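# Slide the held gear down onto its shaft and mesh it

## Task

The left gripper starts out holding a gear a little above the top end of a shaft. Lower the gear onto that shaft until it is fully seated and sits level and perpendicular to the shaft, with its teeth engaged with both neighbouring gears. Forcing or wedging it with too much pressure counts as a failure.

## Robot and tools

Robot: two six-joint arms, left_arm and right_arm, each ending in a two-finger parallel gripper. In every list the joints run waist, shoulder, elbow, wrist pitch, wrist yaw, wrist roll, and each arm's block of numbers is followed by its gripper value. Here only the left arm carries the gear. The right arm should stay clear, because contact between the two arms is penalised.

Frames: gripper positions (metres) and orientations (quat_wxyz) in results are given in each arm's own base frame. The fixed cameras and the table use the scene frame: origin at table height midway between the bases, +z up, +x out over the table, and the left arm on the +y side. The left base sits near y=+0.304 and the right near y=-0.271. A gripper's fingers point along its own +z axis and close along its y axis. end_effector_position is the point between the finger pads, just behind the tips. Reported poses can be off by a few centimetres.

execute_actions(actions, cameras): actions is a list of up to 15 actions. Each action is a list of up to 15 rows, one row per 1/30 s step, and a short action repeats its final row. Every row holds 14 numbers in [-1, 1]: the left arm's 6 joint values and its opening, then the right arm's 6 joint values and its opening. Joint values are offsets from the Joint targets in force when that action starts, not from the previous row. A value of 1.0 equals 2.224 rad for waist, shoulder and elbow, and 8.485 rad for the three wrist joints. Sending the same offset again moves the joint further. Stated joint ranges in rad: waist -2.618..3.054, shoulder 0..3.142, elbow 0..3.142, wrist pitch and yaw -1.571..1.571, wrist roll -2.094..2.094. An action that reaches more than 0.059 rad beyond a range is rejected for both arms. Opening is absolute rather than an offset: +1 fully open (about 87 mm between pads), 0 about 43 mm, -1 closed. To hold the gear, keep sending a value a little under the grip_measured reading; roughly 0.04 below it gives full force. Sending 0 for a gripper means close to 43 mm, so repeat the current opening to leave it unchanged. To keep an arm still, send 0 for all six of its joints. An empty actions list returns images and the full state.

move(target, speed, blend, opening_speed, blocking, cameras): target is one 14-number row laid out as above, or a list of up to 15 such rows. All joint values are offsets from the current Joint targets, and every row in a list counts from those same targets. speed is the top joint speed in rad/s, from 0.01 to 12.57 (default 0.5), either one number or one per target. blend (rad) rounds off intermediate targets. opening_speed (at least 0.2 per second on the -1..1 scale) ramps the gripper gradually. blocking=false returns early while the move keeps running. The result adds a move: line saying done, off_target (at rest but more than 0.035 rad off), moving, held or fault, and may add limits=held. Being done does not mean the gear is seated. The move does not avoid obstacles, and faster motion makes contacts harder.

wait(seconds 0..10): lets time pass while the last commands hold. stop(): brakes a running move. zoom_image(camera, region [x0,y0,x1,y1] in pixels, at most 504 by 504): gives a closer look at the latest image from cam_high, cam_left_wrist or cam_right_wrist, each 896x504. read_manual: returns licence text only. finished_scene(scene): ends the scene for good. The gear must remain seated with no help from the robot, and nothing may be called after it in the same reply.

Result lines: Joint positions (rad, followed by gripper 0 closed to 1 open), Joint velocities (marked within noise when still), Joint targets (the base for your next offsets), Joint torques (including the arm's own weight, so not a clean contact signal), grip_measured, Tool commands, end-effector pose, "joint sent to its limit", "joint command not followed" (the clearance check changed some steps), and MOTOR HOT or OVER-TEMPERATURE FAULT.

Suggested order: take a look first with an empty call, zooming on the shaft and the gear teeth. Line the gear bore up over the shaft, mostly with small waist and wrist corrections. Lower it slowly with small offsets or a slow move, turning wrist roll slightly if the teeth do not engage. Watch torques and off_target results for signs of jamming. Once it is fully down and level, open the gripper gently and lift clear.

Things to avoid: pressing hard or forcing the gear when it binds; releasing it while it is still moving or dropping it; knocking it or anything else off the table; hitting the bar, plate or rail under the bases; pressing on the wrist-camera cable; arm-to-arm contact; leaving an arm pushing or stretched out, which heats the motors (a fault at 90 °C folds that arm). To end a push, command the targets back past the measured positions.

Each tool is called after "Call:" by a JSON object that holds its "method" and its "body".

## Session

Call:
{"method": "execute_actions", "body": {"actions": []}}

Call:
{"method": "zoom_image", "body": {"camera": "cam_left_wrist", "region": [250, 0, 754, 360]}}

Call:
{"method": "zoom_image", "body": {"camera": "cam_high", "region": [460, 190, 580, 310]}}

Scene clock: 0.00 s.
left_arm: end_effector_position=(+0.2826, -0.1438, +0.1208) grip_measured=-0.511 end_effector_quat_wxyz=(-0.008, +0.859, +0.512, +0.005) | right_arm: end_effector_position=(+0.3825, +0.0000, +0.3605) grip_measured=+1.000 end_effector_quat_wxyz=(+0.707, +0.000, +0.707, +0.000)
Joint positions: left_arm=[-0.61 1.758 1.505 -1.329 -0.015 1.457 0.244] | right_arm=[0 1.047 1.047 0 0 0 1]
Joint velocities: within noise
Joint torques (N m): no reading
Heat: left arm: 29 °C; right arm: 27 °C.
Joint targets: left_arm=[-0.607 1.747 1.512 -1.335 -0.020 1.457] | right_arm=[0.000 1.043 1.058 0.005 -0.001 0.000]
Tool commands: left_gripper/opening=-1.0 right_gripper/opening=+1.0

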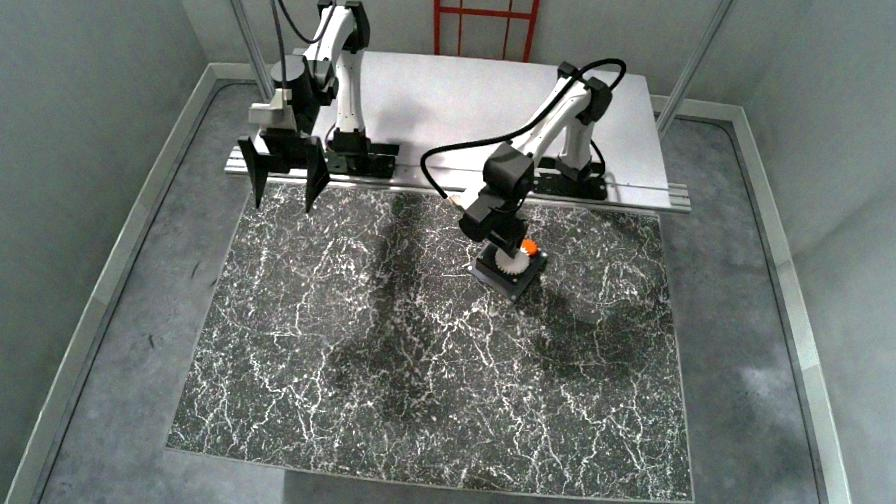

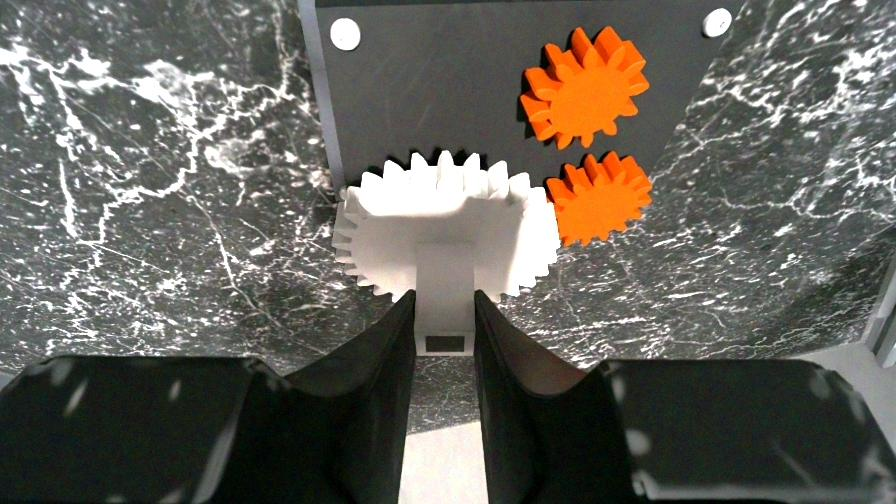

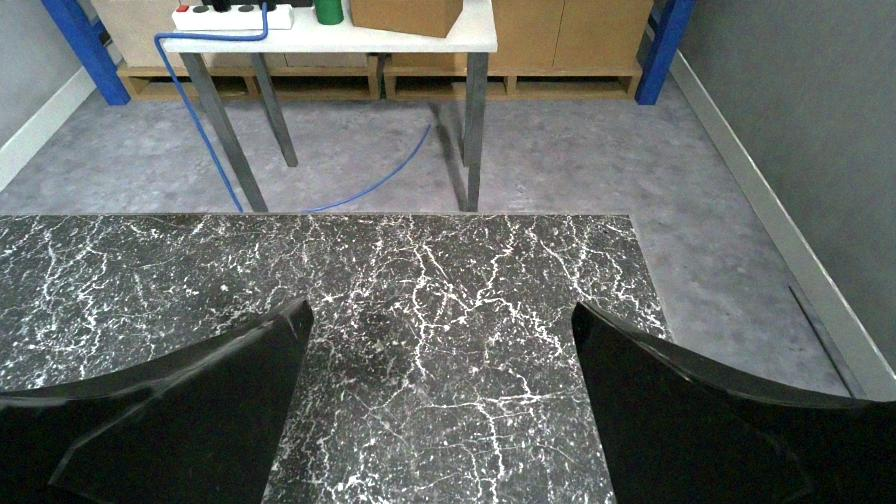

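Scaled by 1.000.

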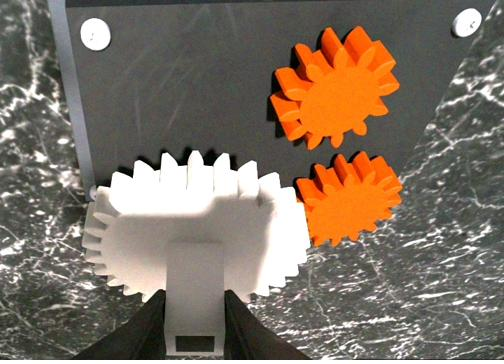

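Scaled by 4.200 from the camera's 896x504 image, which has a finer 1280x720 frame.

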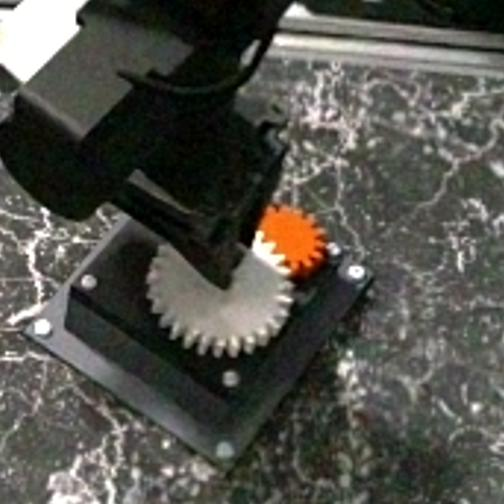

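Call:
{"method": "zoom_image", "body": {"camera": "cam_left_wrist", "region": [510, 15, 670, 135]}}

Call:
{"method": "zoom_image", "body": {"camera": "cam_left_wrist", "region": [530, 140, 670, 250]}}

Call:
{"method": "zoom_image", "body": {"camera": "cam_high", "region": [465, 228, 555, 303]}}

Scaled by 3.150 from the camera's 896x504 image, which has a finer 1280x720 frame.

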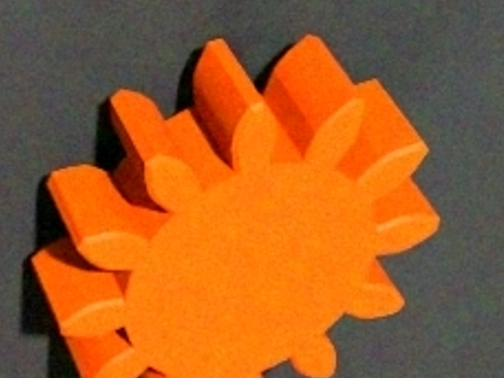

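Scaled by 3.600 from the camera's 896x504 image, which has a finer 1280x720 frame.

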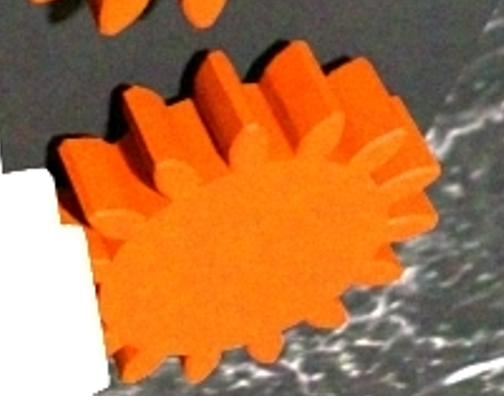

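Scaled by 5.600 from the camera's 896x504 image, which has a finer 1280x720 frame.

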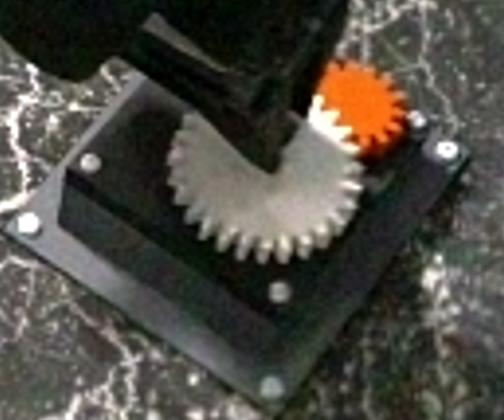

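Call:
{"method": "move", "body": {"target": [[0,0,0.0526,-0.014,0,0,-1,0,0,0,0,0,0,1],[-0.085,-0.0724,-0.0306,0.0074,0.0059,-0.0223,-1,0,0,0,0,0,0,1]], "speed": [0.4,0.6], "cameras": ["cam_high","cam_left_wrist"]}}

Call:
{"method": "zoom_image", "body": {"camera": "cam_high", "region": [465, 228, 555, 303]}}

Call:
{"method": "zoom_image", "body": {"camera": "cam_high", "region": [490, 240, 534, 280]}}

Scene clock: 114.30 s.
left_arm: end_effector_position=(+0.2378, -0.1918, +0.1472) grip_measured=-0.511 end_effector_quat_wxyz=(+0.065, +0.861, +0.505, +0.004) | right_arm: end_effector_position=(+0.3825, +0.0000, +0.3605) grip_measured=+1.000 end_effector_quat_wxyz=(+0.707, +0.000, +0.707, +0.000)
Joint positions: left_arm=[-0.796 1.615 1.454 -1.282 0.023 1.283 0.244] | right_arm=[0 1.047 1.047 0 0 0 1]
Joint torques (N m): left_arm=[-0.1 -7.9 4.83 0.71 0.3 -0.2] | right_arm=[-0.25 -2.84 8.1 2.25 -0.07 0.1]
Heat: left arm: 38 °C; right arm: 36 °C.
Joint targets: left_arm=[-0.797 1.586 1.445 -1.272 0.030 1.268] | right_arm=[0.000 1.043 1.058 0.005 -0.001 0.000]
move: done
camera_calibration:
cam_left_wrist: T_world_to_cam=[[-0.866567, 0.484246, -0.120695, 0.315219], [0.248525, 0.628451, 0.737079, -0.027779], [0.432778, 0.608732, -0.664942, 0.253196], [0, 0, 0, 1]] pos_world=[0.170484, -0.289314, 0.226881]
Images, in order (width x height): cam_high 896x504, cam_left_wrist 896x504.

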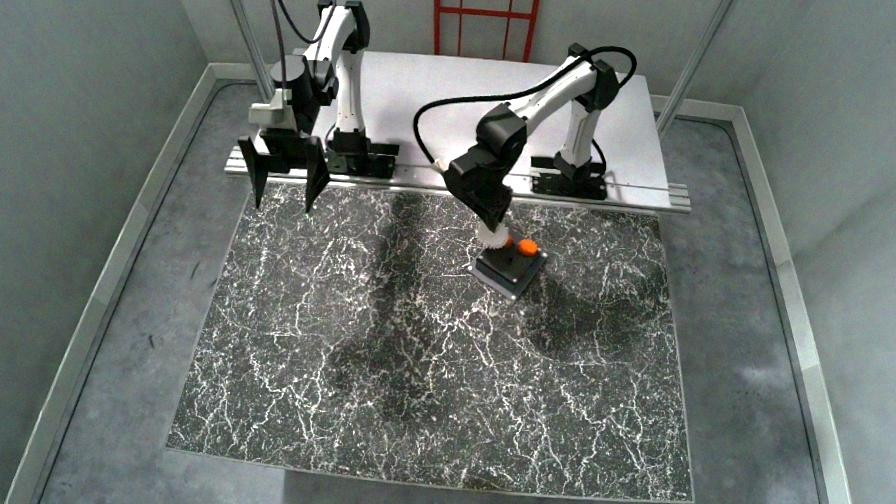

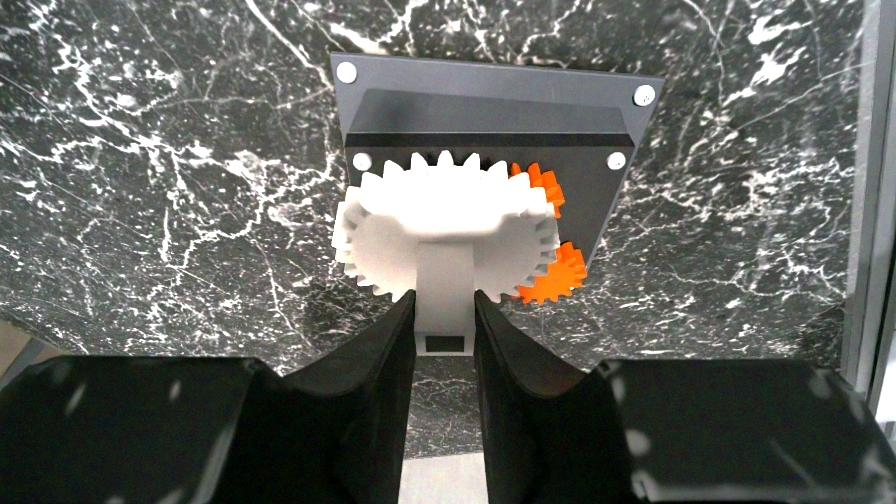

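Scaled by 5.600 from the camera's 896x504 image, which has a finer 1280x720 frame.

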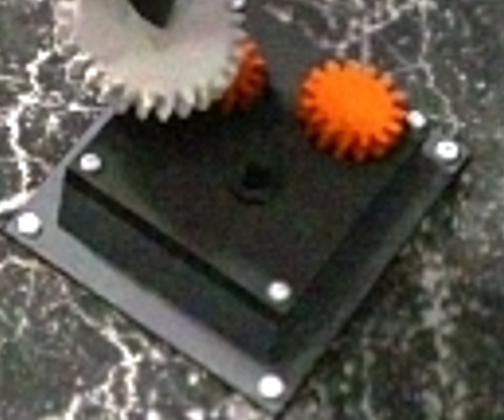

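Scaled by 11.455 from the camera's 896x504 image, which has a finer 1280x720 frame.

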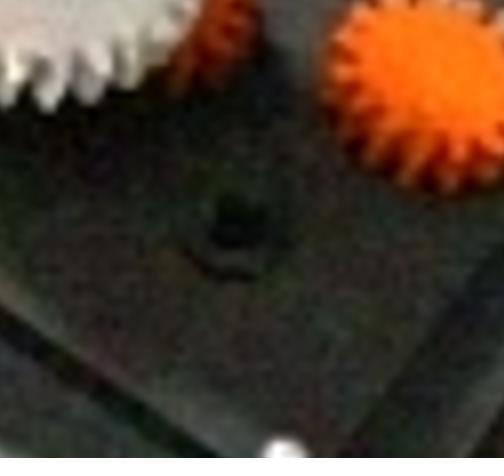

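Call:
{"method": "zoom_image", "body": {"camera": "cam_left_wrist", "region": [480, 140, 640, 320]}}

Call:
{"method": "zoom_image", "body": {"camera": "cam_high", "region": [470, 215, 550, 265]}}

Scaled by 2.800 from the camera's 896x504 image, which has a finer 1280x720 frame.

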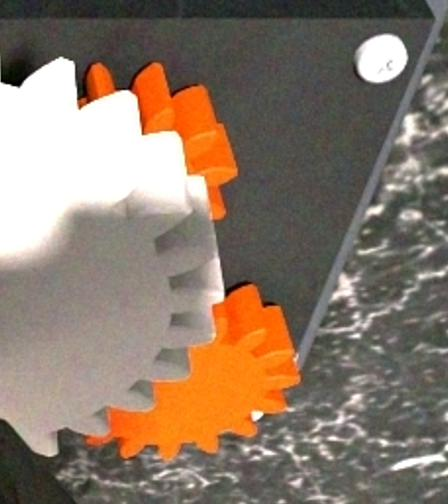

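Scaled by 6.300 from the camera's 896x504 image, which has a finer 1280x720 frame.

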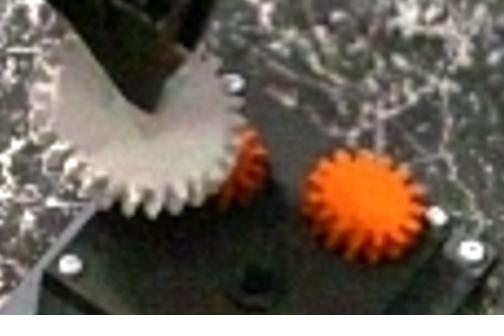

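Call:
{"method": "zoom_image", "body": {"camera": "cam_left_wrist", "region": [500, 150, 590, 310]}}

Scaled by 3.150 from the camera's 896x504 image, which has a finer 1280x720 frame.

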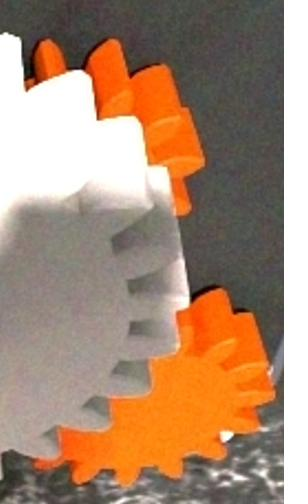

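Call:
{"method": "move", "body": {"target": [[0.0935,0,0,0,0.0025,0.0257,-1,0,0,0,0,0,0,1],[0.0935,-0.0247,-0.067,0.0154,0.0025,0.0257,-1,0,0,0,0,0,0,1]], "speed": [0.5,0.3], "cameras": ["cam_high","cam_left_wrist"]}}

Call:
{"method": "zoom_image", "body": {"camera": "cam_high", "region": [490, 236, 534, 276]}}

Call:
{"method": "zoom_image", "body": {"camera": "cam_left_wrist", "region": [480, 30, 660, 270]}}

Scene clock: 189.40 s.
left_arm: end_effector_position=(+0.2723, -0.1433, +0.1230) grip_measured=-0.511 end_effector_quat_wxyz=(+0.080, +0.856, +0.510, +0.013) | right_arm: end_effector_position=(+0.3825, +0.0000, +0.3605) grip_measured=+1.000 end_effector_quat_wxyz=(+0.707, +0.000, +0.707, +0.000)
Joint positions: left_arm=[-0.594 1.567 1.304 -1.153 0.044 1.469 0.244] | right_arm=[0 1.047 1.047 0 0 0 1]
Joint torques (N m): left_arm=[0.4 -8.18 4.92 0.78 0.33 0.15] | right_arm=[-0.25 -2.84 8.1 2.25 -0.07 0.09]
Heat: left arm: 38 °C; right arm: 38 °C.
Joint targets: left_arm=[-0.589 1.531 1.296 -1.142 0.051 1.486] | right_arm=[0.000 1.043 1.058 0.005 -0.001 0.000]
move: off_target (left_arm); left_arm: the shoulder is farthest, 0.036 rad from its target
camera_calibration:
cam_left_wrist: T_world_to_cam=[[-0.8697, 0.468832, -0.154334, 0.321559], [0.217586, 0.644826, 0.732705, -0.0376443], [0.443034, 0.603652, -0.662816, 0.188842], [0, 0, 0, 1]] pos_world=[0.204187, -0.240478, 0.202377]
Images, in order (width x height): cam_high 896x504, cam_left_wrist 896x504.

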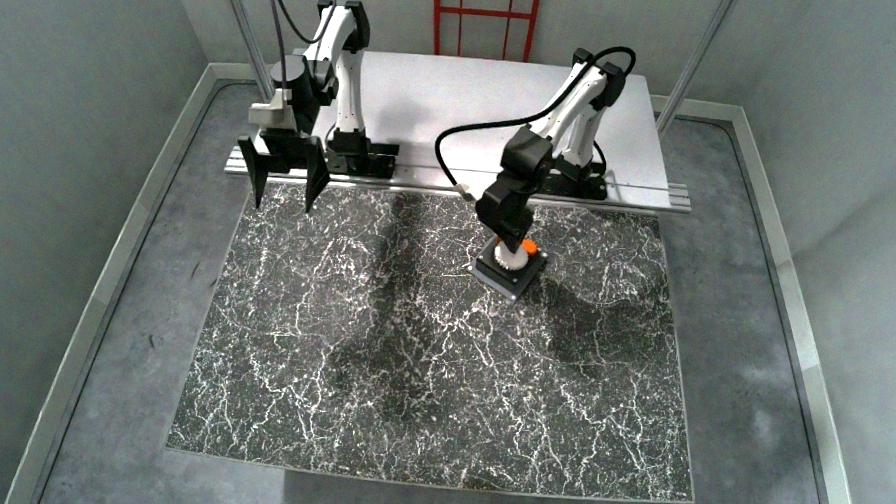

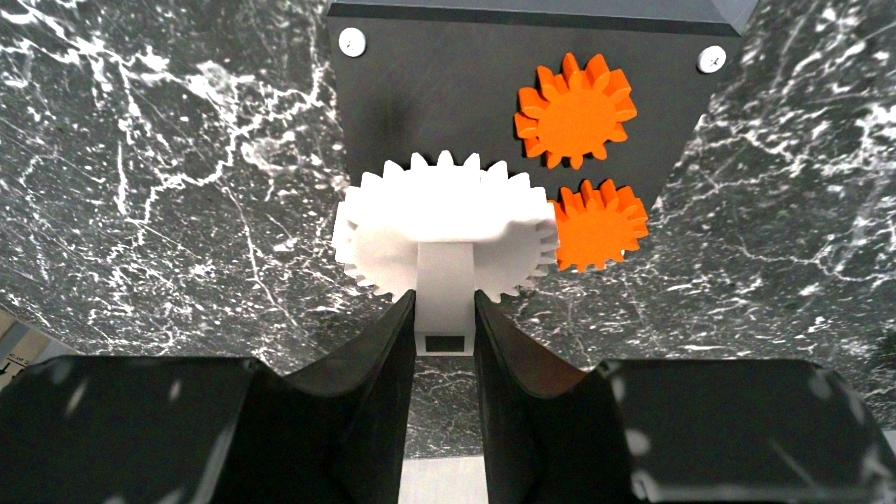

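Scaled by 11.455 from the camera's 896x504 image, which has a finer 1280x720 frame.

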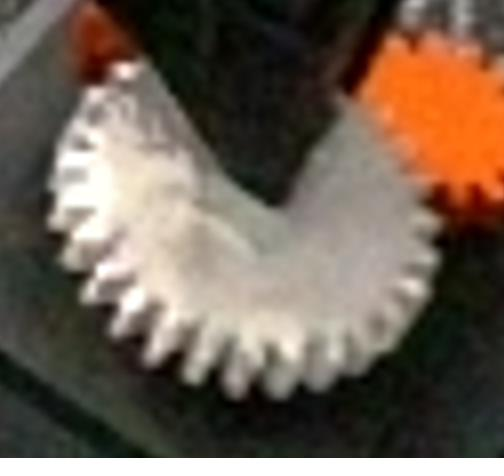

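Scaled by 2.100 from the camera's 896x504 image, which has a finer 1280x720 frame.

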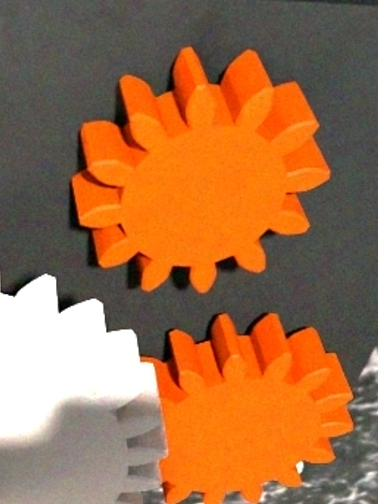

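Call:
{"method": "move", "body": {"target": [[0,0.020,-0.0029,0.0009,0,0,-1,0,0,0,0,0,0,1],[0,0.0206,-0.0058,0.0018,0,0,-1,0,0,0,0,0,0,1]], "speed": 0.1, "cameras": ["cam_high","cam_left_wrist"]}}

Scene clock: 234.80 s.
left_arm: end_effector_position=(+0.2727, -0.1436, +0.1199) grip_measured=-0.511 end_effector_quat_wxyz=(+0.081, +0.856, +0.510, +0.013) | right_arm: end_effector_position=(+0.3825, +0.0000, +0.3605) grip_measured=+1.000 end_effector_quat_wxyz=(+0.707, +0.000, +0.707, +0.000)
Joint positions: left_arm=[-0.594 1.567 1.292 -1.138 0.044 1.469 0.244] | right_arm=[0 1.047 1.047 0 0 0 1]
Joint torques (N m): left_arm=[0.31 -4.46 4.89 0.74 0.32 0.15] | right_arm=[-0.24 -2.84 8.1 2.25 -0.07 0.09]
Heat: left arm: 41 °C; right arm: 39 °C.
Joint targets: left_arm=[-0.589 1.577 1.283 -1.127 0.051 1.486] | right_arm=[0.000 1.043 1.058 0.005 -0.001 0.000]
move: done
camera_calibration:
cam_left_wrist: T_world_to_cam=[[-0.869386, 0.468656, -0.156619, 0.32166], [0.21619, 0.645768, 0.732288, -0.0347551], [0.444331, 0.602781, -0.662741, 0.186269], [0, 0, 0, 1]] pos_world=[0.204395, -0.240583, 0.199277]
Images, in order (width x height): cam_high 896x504, cam_left_wrist 896x504.

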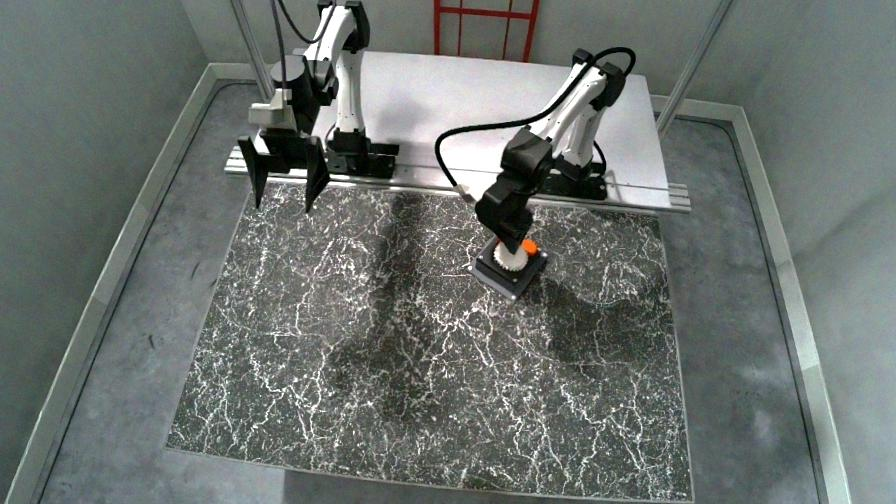

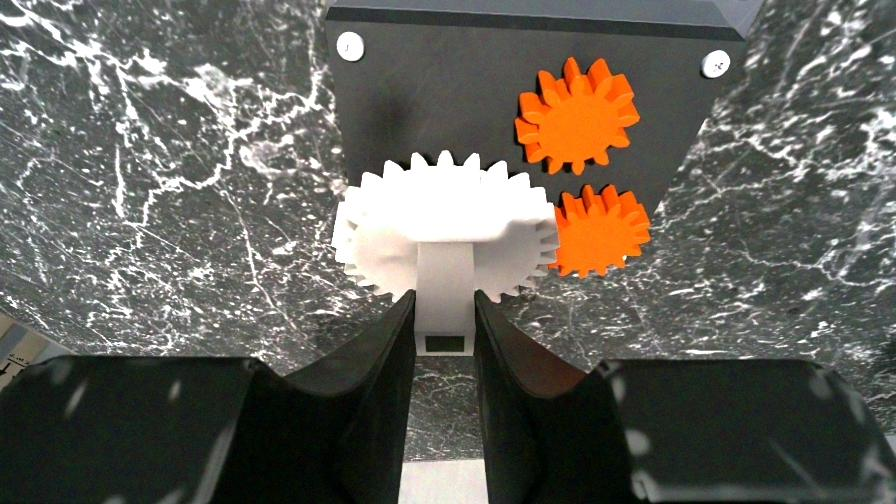

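Call:
{"method": "zoom_image", "body": {"camera": "cam_high", "region": [490, 236, 534, 276]}}

Call:
{"method": "zoom_image", "body": {"camera": "cam_left_wrist", "region": [330, 50, 666, 310]}}

Scaled by 11.455 from the camera's 896x504 image, which has a finer 1280x720 frame.

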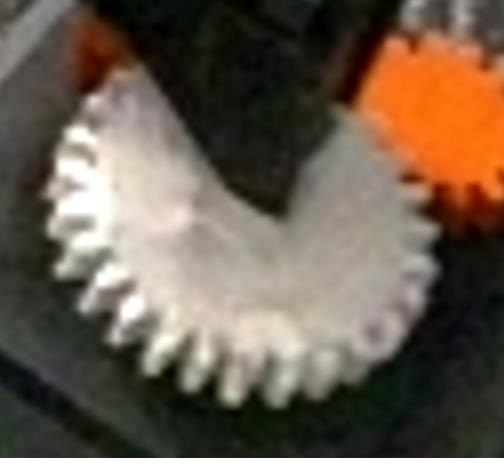

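Scaled by 1.500 from the camera's 896x504 image, which has a finer 1280x720 frame.

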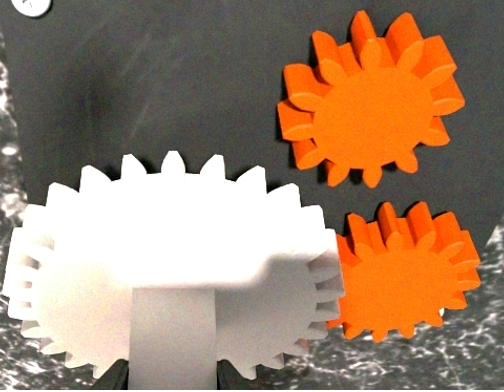

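Call:
{"method": "move", "body": {"target": [[0,0.0006,-0.0029,0.0009,0,0,-1,0,0,0,0,0,0,1],[0,0.0012,-0.0058,0.0018,0,0,-1,0,0,0,0,0,0,1]], "speed": 0.1}}

Scene clock: 240.93 s.
left_arm: end_effector_position=(+0.2730, -0.1438, +0.1169) grip_measured=-0.511 end_effector_quat_wxyz=(+0.081, +0.856, +0.510, +0.014) | right_arm: end_effector_position=(+0.3825, +0.0000, +0.3605) grip_measured=+1.000 end_effector_quat_wxyz=(+0.707, +0.000, +0.707, +0.000)
Joint positions: left_arm=[-0.594 1.567 1.28 -1.124 0.044 1.469 0.244] | right_arm=[0 1.047 1.047 0 0 0 1]
Joint torques (N m): left_arm=[0.39 -4.42 4.75 0.77 0.32 0.16] | right_arm=[-0.24 -2.84 8.1 2.25 -0.06 0.1]
Heat: left arm: 40 °C; right arm: 39 °C.
Joint targets: left_arm=[-0.589 1.579 1.270 -1.111 0.051 1.486] | right_arm=[0.000 1.043 1.058 0.005 -0.001 0.000]
move: done

Call:
{"method": "move", "body": {"target": [[0,0.0006,-0.0029,0.0009,0,0,-1,0,0,0,0,0,0,1],[0,0.0012,-0.0058,0.0018,0,0,-1,0,0,0,0,0,0,1]], "speed": 0.1, "cameras": ["cam_high","cam_left_wrist"]}}

Call:
{"method": "zoom_image", "body": {"camera": "cam_high", "region": [490, 236, 534, 276]}}

Call:
{"method": "zoom_image", "body": {"camera": "cam_left_wrist", "region": [330, 50, 666, 310]}}

Scene clock: 246.83 s.
left_arm: end_effector_position=(+0.2733, -0.1440, +0.1163) grip_measured=-0.511 end_effector_quat_wxyz=(+0.082, +0.856, +0.510, +0.014) | right_arm: end_effector_position=(+0.3825, +0.0000, +0.3605) grip_measured=+1.000 end_effector_quat_wxyz=(+0.707, +0.000, +0.707, +0.000)
Joint positions: left_arm=[-0.594 1.567 1.277 -1.12 0.044 1.469 0.244] | right_arm=[0 1.047 1.047 0 0 0 1]
Joint torques (N m): left_arm=[0.21 -4.05 3.95 0.93 0.3 0.12] | right_arm=[-0.24 -2.84 8.1 2.25 -0.07 0.09]
Heat: left arm: 39 °C; right arm: 39 °C.
Joint targets: left_arm=[-0.589 1.582 1.257 -1.096 0.051 1.486] | right_arm=[0.000 1.043 1.058 0.005 -0.001 0.000]
move: done
camera_calibration:
cam_left_wrist: T_world_to_cam=[[-0.868927, 0.468383, -0.15995, 0.322058], [0.214163, 0.647162, 0.731652, -0.0312714], [0.446207, 0.601497, -0.662647, 0.18318], [0, 0, 0, 1]] pos_world=[0.204806, -0.240791, 0.195776]
Images, in order (width x height): cam_high 896x504, cam_left_wrist 896x504.

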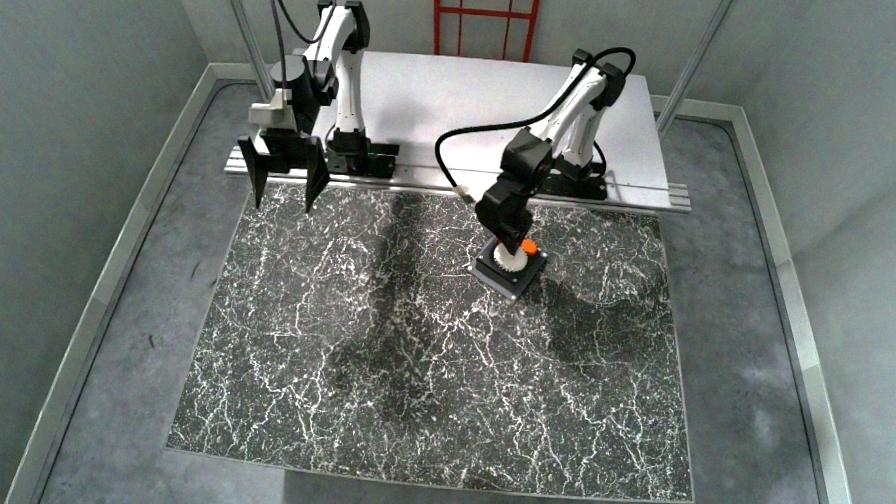

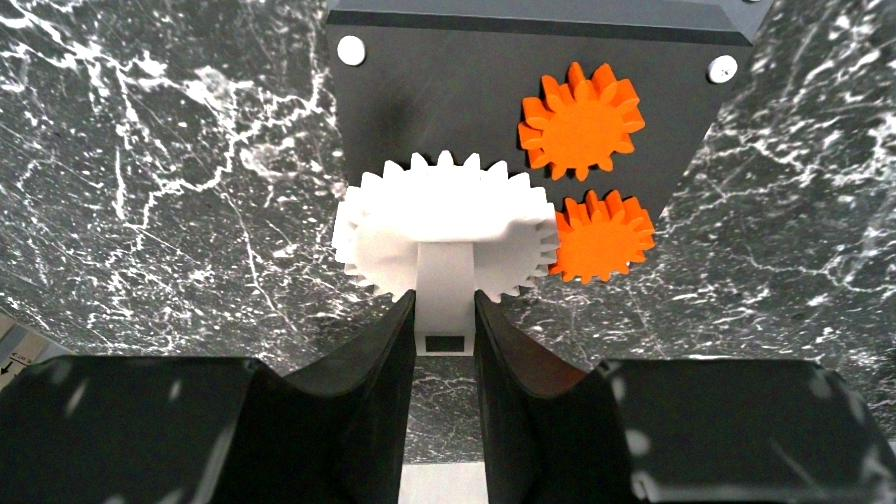

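Scaled by 11.455 from the camera's 896x504 image, which has a finer 1280x720 frame.

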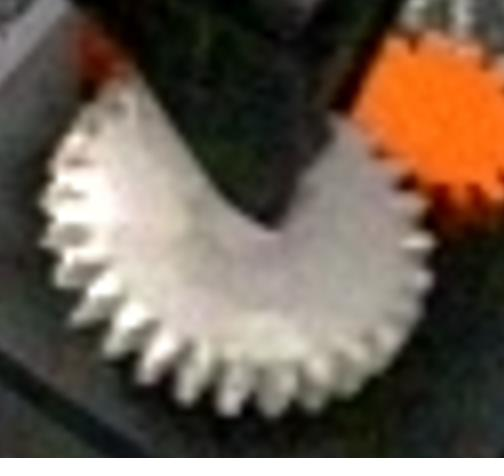

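Scaled by 1.500 from the camera's 896x504 image, which has a finer 1280x720 frame.

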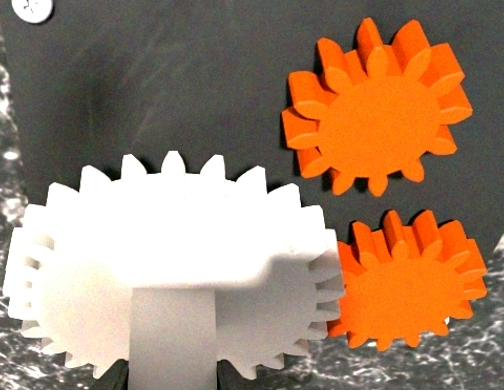

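Call:
{"method": "move", "body": {"target": [[0,-0.0036,-0.0043,0.0002,0,0.0059,-1,0,0,0,0,0,0,1]], "speed": 0.1}}

Call:
{"method": "move", "body": {"target": [[0,-0.0036,-0.0036,0.0002,0,0.0059,-1,0,0,0,0,0,0,1]], "speed": 0.1}}

Scene clock: 263.27 s.
left_arm: end_effector_position=(+0.2745, -0.1439, +0.1158) grip_measured=-0.511 end_effector_quat_wxyz=(+0.080, +0.867, +0.492, +0.017) | right_arm: end_effector_position=(+0.3825, +0.0000, +0.3605) grip_measured=+1.000 end_effector_quat_wxyz=(+0.707, +0.000, +0.707, +0.000)
Joint positions: left_arm=[-0.594 1.567 1.274 -1.12 0.041 1.513 0.244] | right_arm=[0 1.047 1.047 0 0 0 1]
Joint torques (N m): left_arm=[0.38 -4.74 3.41 0.91 0.35 0.22] | right_arm=[-0.24 -2.84 8.1 2.25 -0.07 0.09]
Heat: left arm: 37 °C; right arm: 40 °C.
Joint targets: left_arm=[-0.589 1.574 1.247 -1.094 0.051 1.536] | right_arm=[0.000 1.043 1.058 0.005 -0.001 0.000]
move: done

Scene clock: 264.23 s.
left_arm: end_effector_position=(+0.2752, -0.1437, +0.1158) grip_measured=-0.511 end_effector_quat_wxyz=(+0.078, +0.879, +0.470, +0.019) | right_arm: end_effector_position=(+0.3825, +0.0000, +0.3605) grip_measured=+1.000 end_effector_quat_wxyz=(+0.707, +0.000, +0.707, +0.000)
Joint positions: left_arm=[-0.594 1.563 1.268 -1.12 0.039 1.563 0.244] | right_arm=[0 1.047 1.047 0 0 0 1]
Joint torques (N m): left_arm=[0.29 -4.94 3.36 0.95 0.36 0.18] | right_arm=[-0.24 -2.84 8.1 2.25 -0.07 0.09]
Heat: left arm: 37 °C; right arm: 40 °C.
Joint targets: left_arm=[-0.589 1.566 1.239 -1.092 0.051 1.586] | right_arm=[0.000 1.043 1.058 0.005 -0.001 0.000]
move: done

Call:
{"method": "move", "body": {"target": [[0,-0.0036,-0.0036,0.0002,0,0.0059,-1,0,0,0,0,0,0,1]], "speed": 0.1}}

Call:
{"method": "move", "body": {"target": [[0,-0.0036,-0.0036,0.0002,0,0.0059,-1,0,0,0,0,0,0,1]], "speed": 0.1, "cameras": ["cam_high","cam_left_wrist"]}}

Call:
{"method": "zoom_image", "body": {"camera": "cam_high", "region": [490, 236, 534, 276]}}

Call:
{"method": "zoom_image", "body": {"camera": "cam_left_wrist", "region": [330, 50, 666, 310]}}

Scene clock: 271.23 s.
left_arm: end_effector_position=(+0.2751, -0.1436, +0.1157) grip_measured=-0.511 end_effector_quat_wxyz=(+0.077, +0.891, +0.447, +0.021) | right_arm: end_effector_position=(+0.3825, +0.0000, +0.3605) grip_measured=+1.000 end_effector_quat_wxyz=(+0.707, +0.000, +0.707, +0.000)
Joint positions: left_arm=[-0.594 1.556 1.26 -1.12 0.038 1.615 0.244] | right_arm=[0 1.047 1.047 0 0 0 1]
Joint torques (N m): left_arm=[0.29 -5.01 3.25 0.92 0.36 0.18] | right_arm=[-0.24 -2.84 8.1 2.25 -0.07 0.09]
Heat: left arm: 36 °C; right arm: 40 °C.
Joint targets: left_arm=[-0.589 1.558 1.231 -1.091 0.051 1.637] | right_arm=[0.000 1.043 1.058 0.005 -0.001 0.000]
move: done

Scene clock: 272.20 s.
left_arm: end_effector_position=(+0.2751, -0.1437, +0.1157) grip_measured=-0.511 end_effector_quat_wxyz=(+0.076, +0.902, +0.425, +0.023) | right_arm: end_effector_position=(+0.3825, +0.0000, +0.3605) grip_measured=+1.000 end_effector_quat_wxyz=(+0.707, +0.000, +0.707, +0.000)
Joint positions: left_arm=[-0.594 1.549 1.251 -1.119 0.038 1.664 0.244] | right_arm=[0 1.047 1.047 0 0 0 1]
Joint torques (N m): left_arm=[0.31 -4.98 3.41 0.94 0.39 0.18] | right_arm=[-0.25 -2.84 8.12 2.25 -0.06 0.1]
Heat: left arm: 36 °C; right arm: 40 °C.
Joint targets: left_arm=[-0.589 1.550 1.223 -1.089 0.051 1.687] | right_arm=[0.000 1.043 1.058 0.005 -0.001 0.000]
move: done
camera_calibration:
cam_left_wrist: T_world_to_cam=[[-0.759794, 0.629776, -0.161541, 0.316753], [0.315151, 0.574064, 0.755732, -0.0723111], [0.568676, 0.523291, -0.634645, 0.13362], [0, 0, 0, 1]] pos_world=[0.187469, -0.227894, 0.190618]
Images, in order (width x height): cam_high 896x504, cam_left_wrist 896x504.

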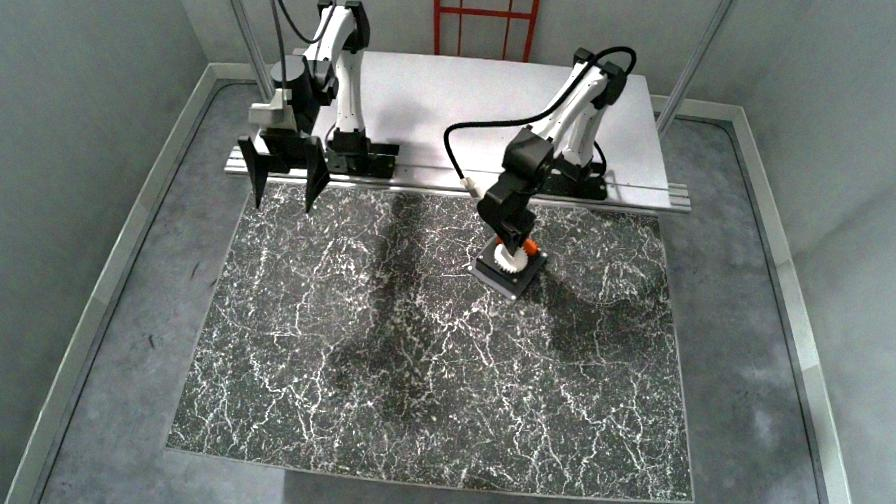

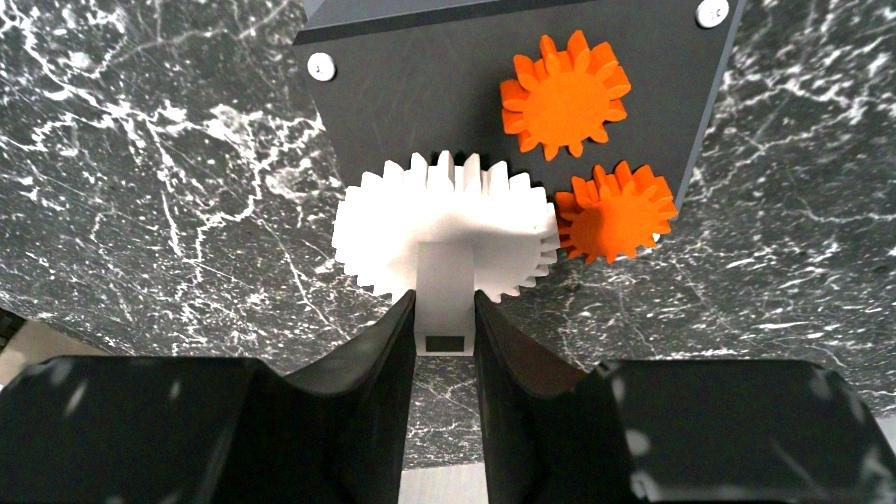

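Scaled by 11.455 from the camera's 896x504 image, which has a finer 1280x720 frame.

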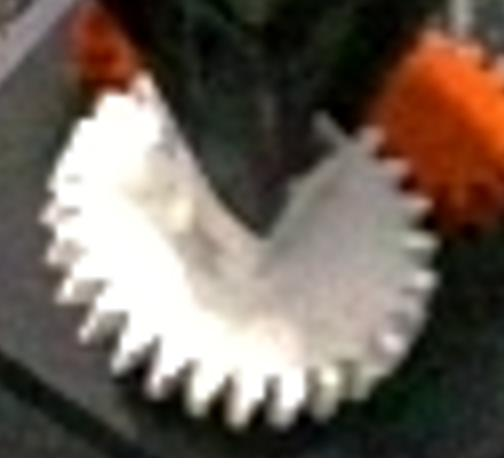

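Scaled by 1.500 from the camera's 896x504 image, which has a finer 1280x720 frame.

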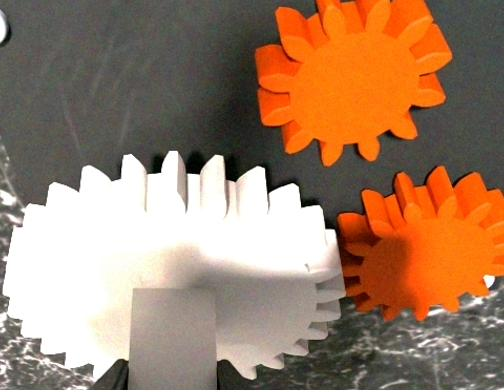

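Call:
{"method": "move", "body": {"target": [[-0.009,-0.0135,-0.0016,0.0003,0,-0.002,-1,0,0,0,0,0,0,1]], "speed": 0.08}}

Scene clock: 358.80 s.
left_arm: end_effector_position=(+0.2739, -0.1449, +0.1161) grip_measured=-0.511 end_effector_quat_wxyz=(+0.081, +0.903, +0.422, +0.026) | right_arm: end_effector_position=(+0.3825, +0.0000, +0.3605) grip_measured=+1.000 end_effector_quat_wxyz=(+0.707, +0.000, +0.707, +0.000)
Joint positions: left_arm=[-0.599 1.536 1.239 -1.108 0.038 1.665 0.244] | right_arm=[0 1.047 1.047 0 0 0 1]
Joint torques (N m): left_arm=[-0.95 -6.35 3.97 0.88 0.38 0.02] | right_arm=[-0.23 -2.84 8.1 2.25 -0.07 0.09]
Heat: left arm: 34 °C; right arm: 41 °C.
Joint targets: left_arm=[-0.609 1.520 1.219 -1.086 0.051 1.670] | right_arm=[0.000 1.043 1.058 0.005 -0.001 0.000]
move: done

Call:
{"method": "move", "body": {"target": [[0,-0.003,-0.0033,0.0002,0,0.0004,-1,0,0,0,0,0,0,1]], "speed": 0.08}}

Call:
{"method": "move", "body": {"target": [[0,-0.003,-0.0033,0.0002,0,0.0004,-1,0,0,0,0,0,0,1]], "speed": 0.08, "cameras": ["cam_high","cam_left_wrist"]}}

Call:
{"method": "zoom_image", "body": {"camera": "cam_high", "region": [490, 236, 534, 276]}}

Scene clock: 366.90 s.
left_arm: end_effector_position=(+0.2737, -0.1447, +0.1160) grip_measured=-0.511 end_effector_quat_wxyz=(+0.083, +0.902, +0.422, +0.027) | right_arm: end_effector_position=(+0.3825, +0.0000, +0.3605) grip_measured=+1.000 end_effector_quat_wxyz=(+0.707, +0.000, +0.707, +0.000)
Joint positions: left_arm=[-0.599 1.53 1.231 -1.101 0.038 1.665 0.244] | right_arm=[0 1.047 1.047 0 0 0 1]
Joint torques (N m): left_arm=[-1.01 -6.2 4.01 0.83 0.38 0.07] | right_arm=[-0.25 -2.84 8.1 2.25 -0.06 0.09]
Heat: left arm: 34 °C; right arm: 41 °C.
Joint targets: left_arm=[-0.609 1.513 1.212 -1.085 0.051 1.673] | right_arm=[0.000 1.043 1.058 0.005 -0.001 0.000]
move: done

Scene clock: 367.60 s.
left_arm: end_effector_position=(+0.2735, -0.1446, +0.1161) grip_measured=-0.511 end_effector_quat_wxyz=(+0.086, +0.902, +0.422, +0.029) | right_arm: end_effector_position=(+0.3825, +0.0000, +0.3605) grip_measured=+1.000 end_effector_quat_wxyz=(+0.707, +0.000, +0.707, +0.000)
Joint positions: left_arm=[-0.599 1.523 1.225 -1.095 0.038 1.665 0.244] | right_arm=[0 1.047 1.047 0 0 0 1]
Joint torques (N m): left_arm=[-1.05 -6.32 4.04 0.82 0.39 0.08] | right_arm=[-0.24 -2.84 8.1 2.25 -0.07 0.09]
Heat: left arm: 34 °C; right arm: 41 °C.
Joint targets: left_arm=[-0.609 1.506 1.205 -1.083 0.051 1.677] | right_arm=[0.000 1.043 1.058 0.005 -0.001 0.000]
move: done
camera_calibration:
cam_left_wrist: T_world_to_cam=[[-0.75291, 0.631913, -0.18388, 0.317177], [0.303953, 0.581698, 0.75448, -0.067334], [0.583729, 0.512165, -0.630038, 0.129036], [0, 0, 0, 1]] pos_world=[0.18395, -0.227348, 0.190422]
Images, in order (width x height): cam_high 896x504, cam_left_wrist 896x504.

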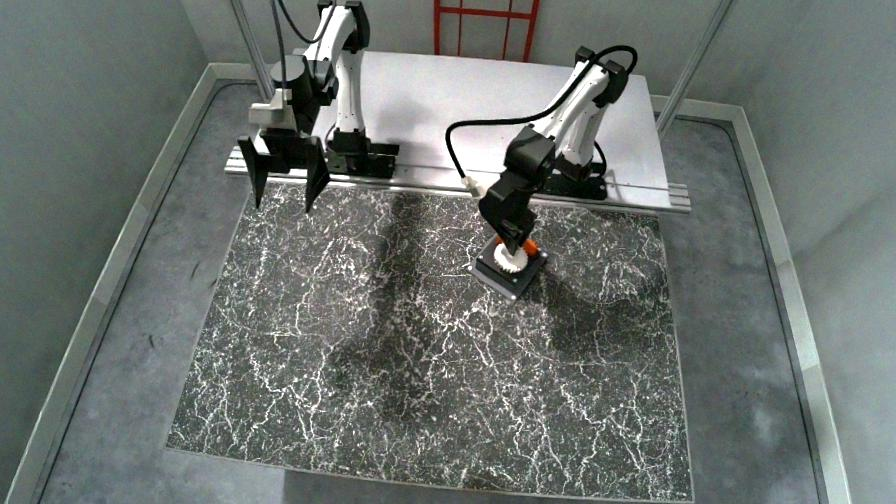

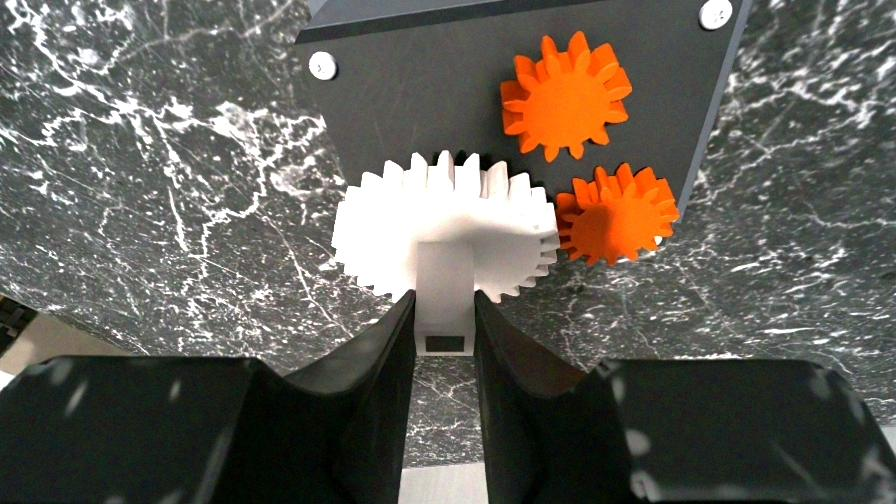

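Scaled by 11.455 from the camera's 896x504 image, which has a finer 1280x720 frame.

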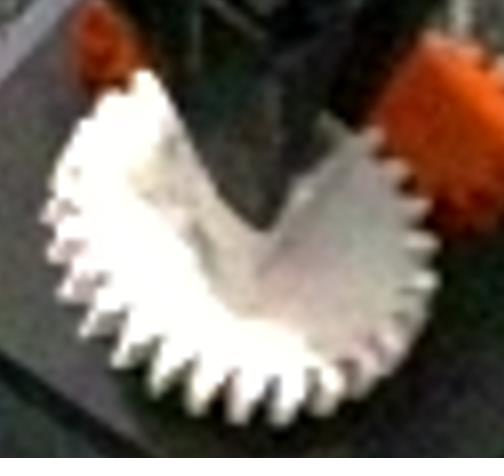

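Call:
{"method": "zoom_image", "body": {"camera": "cam_left_wrist", "region": [470, 100, 690, 290]}}

Call:
{"method": "zoom_image", "body": {"camera": "cam_left_wrist", "region": [320, 130, 570, 320]}}

Scaled by 2.291 from the camera's 896x504 image, which has a finer 1280x720 frame.

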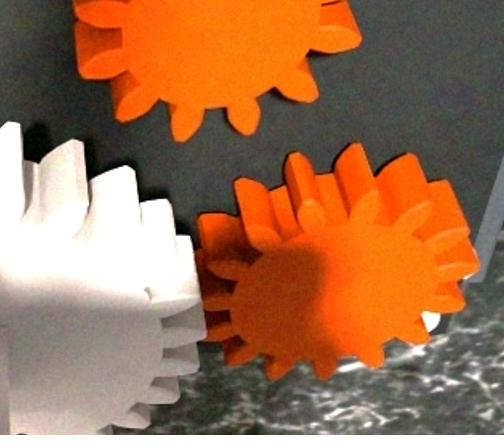

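Scaled by 2.016 from the camera's 896x504 image, which has a finer 1280x720 frame.

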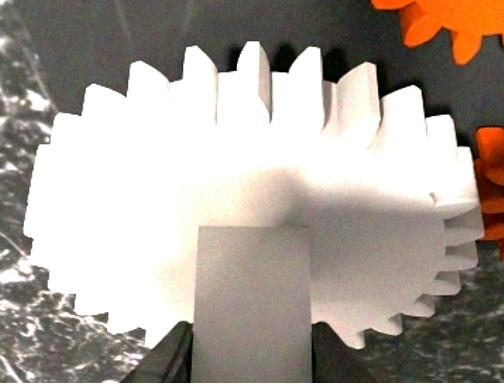

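Call:
{"method": "move", "body": {"target": [[0,0,0.0225,-0.0014,0,0,-1,0,0,0,0,0,0,1]], "speed": 0.1}}

Call:
{"method": "move", "body": {"target": [[0.010,0,0,0,0,0.002,-1,0,0,0,0,0,0,1]], "speed": 0.08, "cameras": ["cam_high","cam_left_wrist"]}}

Call:
{"method": "zoom_image", "body": {"camera": "cam_high", "region": [490, 236, 534, 276]}}

Scene clock: 408.33 s.
left_arm: end_effector_position=(+0.2738, -0.1470, +0.1176) grip_measured=-0.511 end_effector_quat_wxyz=(+0.090, +0.903, +0.420, +0.028) | right_arm: end_effector_position=(+0.3825, +0.0000, +0.3605) grip_measured=+1.000 end_effector_quat_wxyz=(+0.707, +0.000, +0.707, +0.000)
Joint positions: left_arm=[-0.602 1.523 1.23 -1.095 0.043 1.665 0.244] | right_arm=[0 1.047 1.047 0 0 0 1]
Joint torques (N m): left_arm=[-0.7 -6.26 7.58 0.7 0.33 0.09] | right_arm=[-0.24 -2.84 8.1 2.25 -0.07 0.09]
Heat: left arm: 35 °C; right arm: 42 °C.
Joint targets: left_arm=[-0.608 1.506 1.255 -1.095 0.051 1.677] | right_arm=[0.000 1.043 1.058 0.005 -0.001 0.000]
move: done

Scene clock: 409.13 s.
left_arm: end_effector_position=(+0.2748, -0.1460, +0.1177) grip_measured=-0.511 end_effector_quat_wxyz=(+0.090, +0.904, +0.418, +0.028) | right_arm: end_effector_position=(+0.3825, +0.0000, +0.3605) grip_measured=+1.000 end_effector_quat_wxyz=(+0.707, +0.000, +0.707, +0.000)
Joint positions: left_arm=[-0.597 1.523 1.23 -1.095 0.044 1.675 0.244] | right_arm=[0 1.047 1.047 0 0 0 1]
Joint torques (N m): left_arm=[0.87 -6.26 7.53 0.68 0.32 0.15] | right_arm=[-0.25 -2.82 8.09 2.25 -0.07 0.09]
Heat: left arm: 35 °C; right arm: 42 °C.
Joint targets: left_arm=[-0.586 1.506 1.255 -1.095 0.051 1.693] | right_arm=[0.000 1.043 1.058 0.005 -0.001 0.000]
move: done
camera_calibration:
cam_left_wrist: T_world_to_cam=[[-0.746755, 0.637285, -0.190329, 0.31919], [0.307038, 0.584166, 0.751318, -0.0682712], [0.589987, 0.502612, -0.631899, 0.127036], [0, 0, 0, 1]] pos_world=[0.184369, -0.227383, 0.192319]
Images, in order (width x height): cam_high 896x504, cam_left_wrist 896x504.

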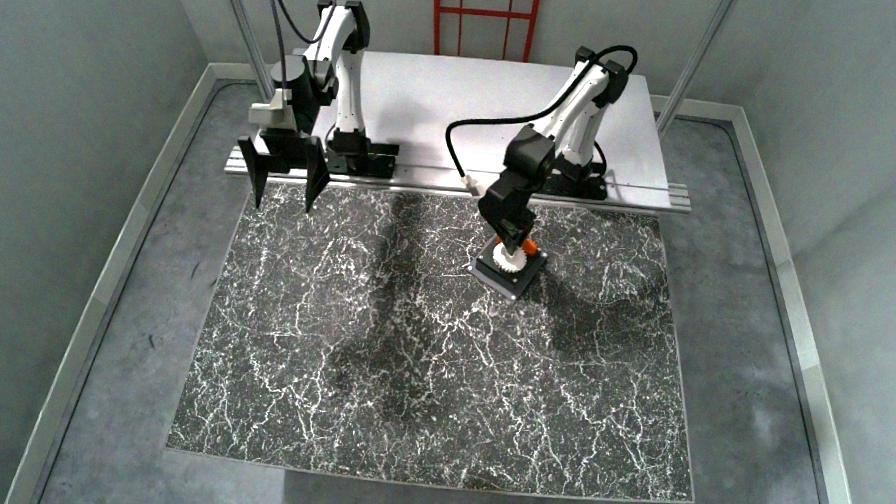

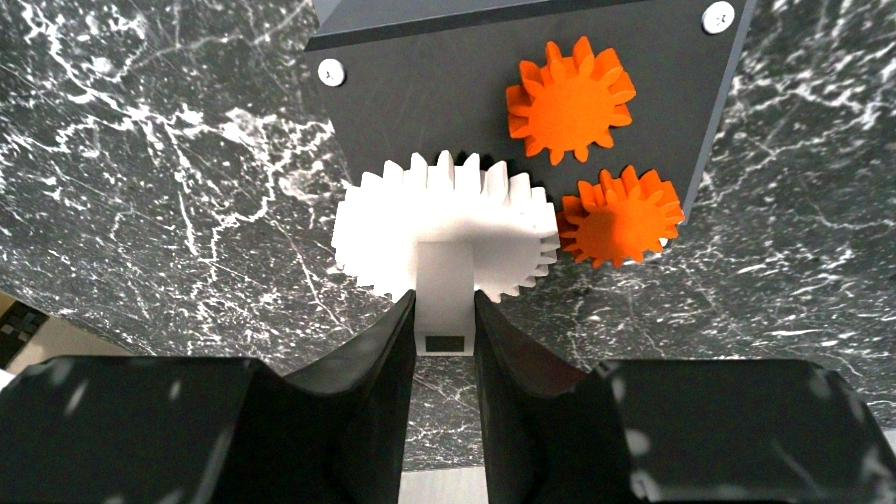

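Scaled by 11.455 from the camera's 896x504 image, which has a finer 1280x720 frame.

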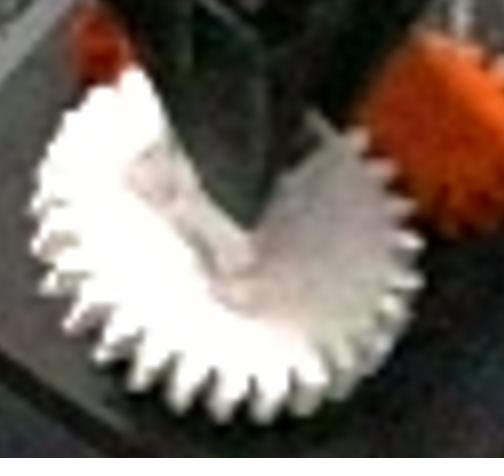

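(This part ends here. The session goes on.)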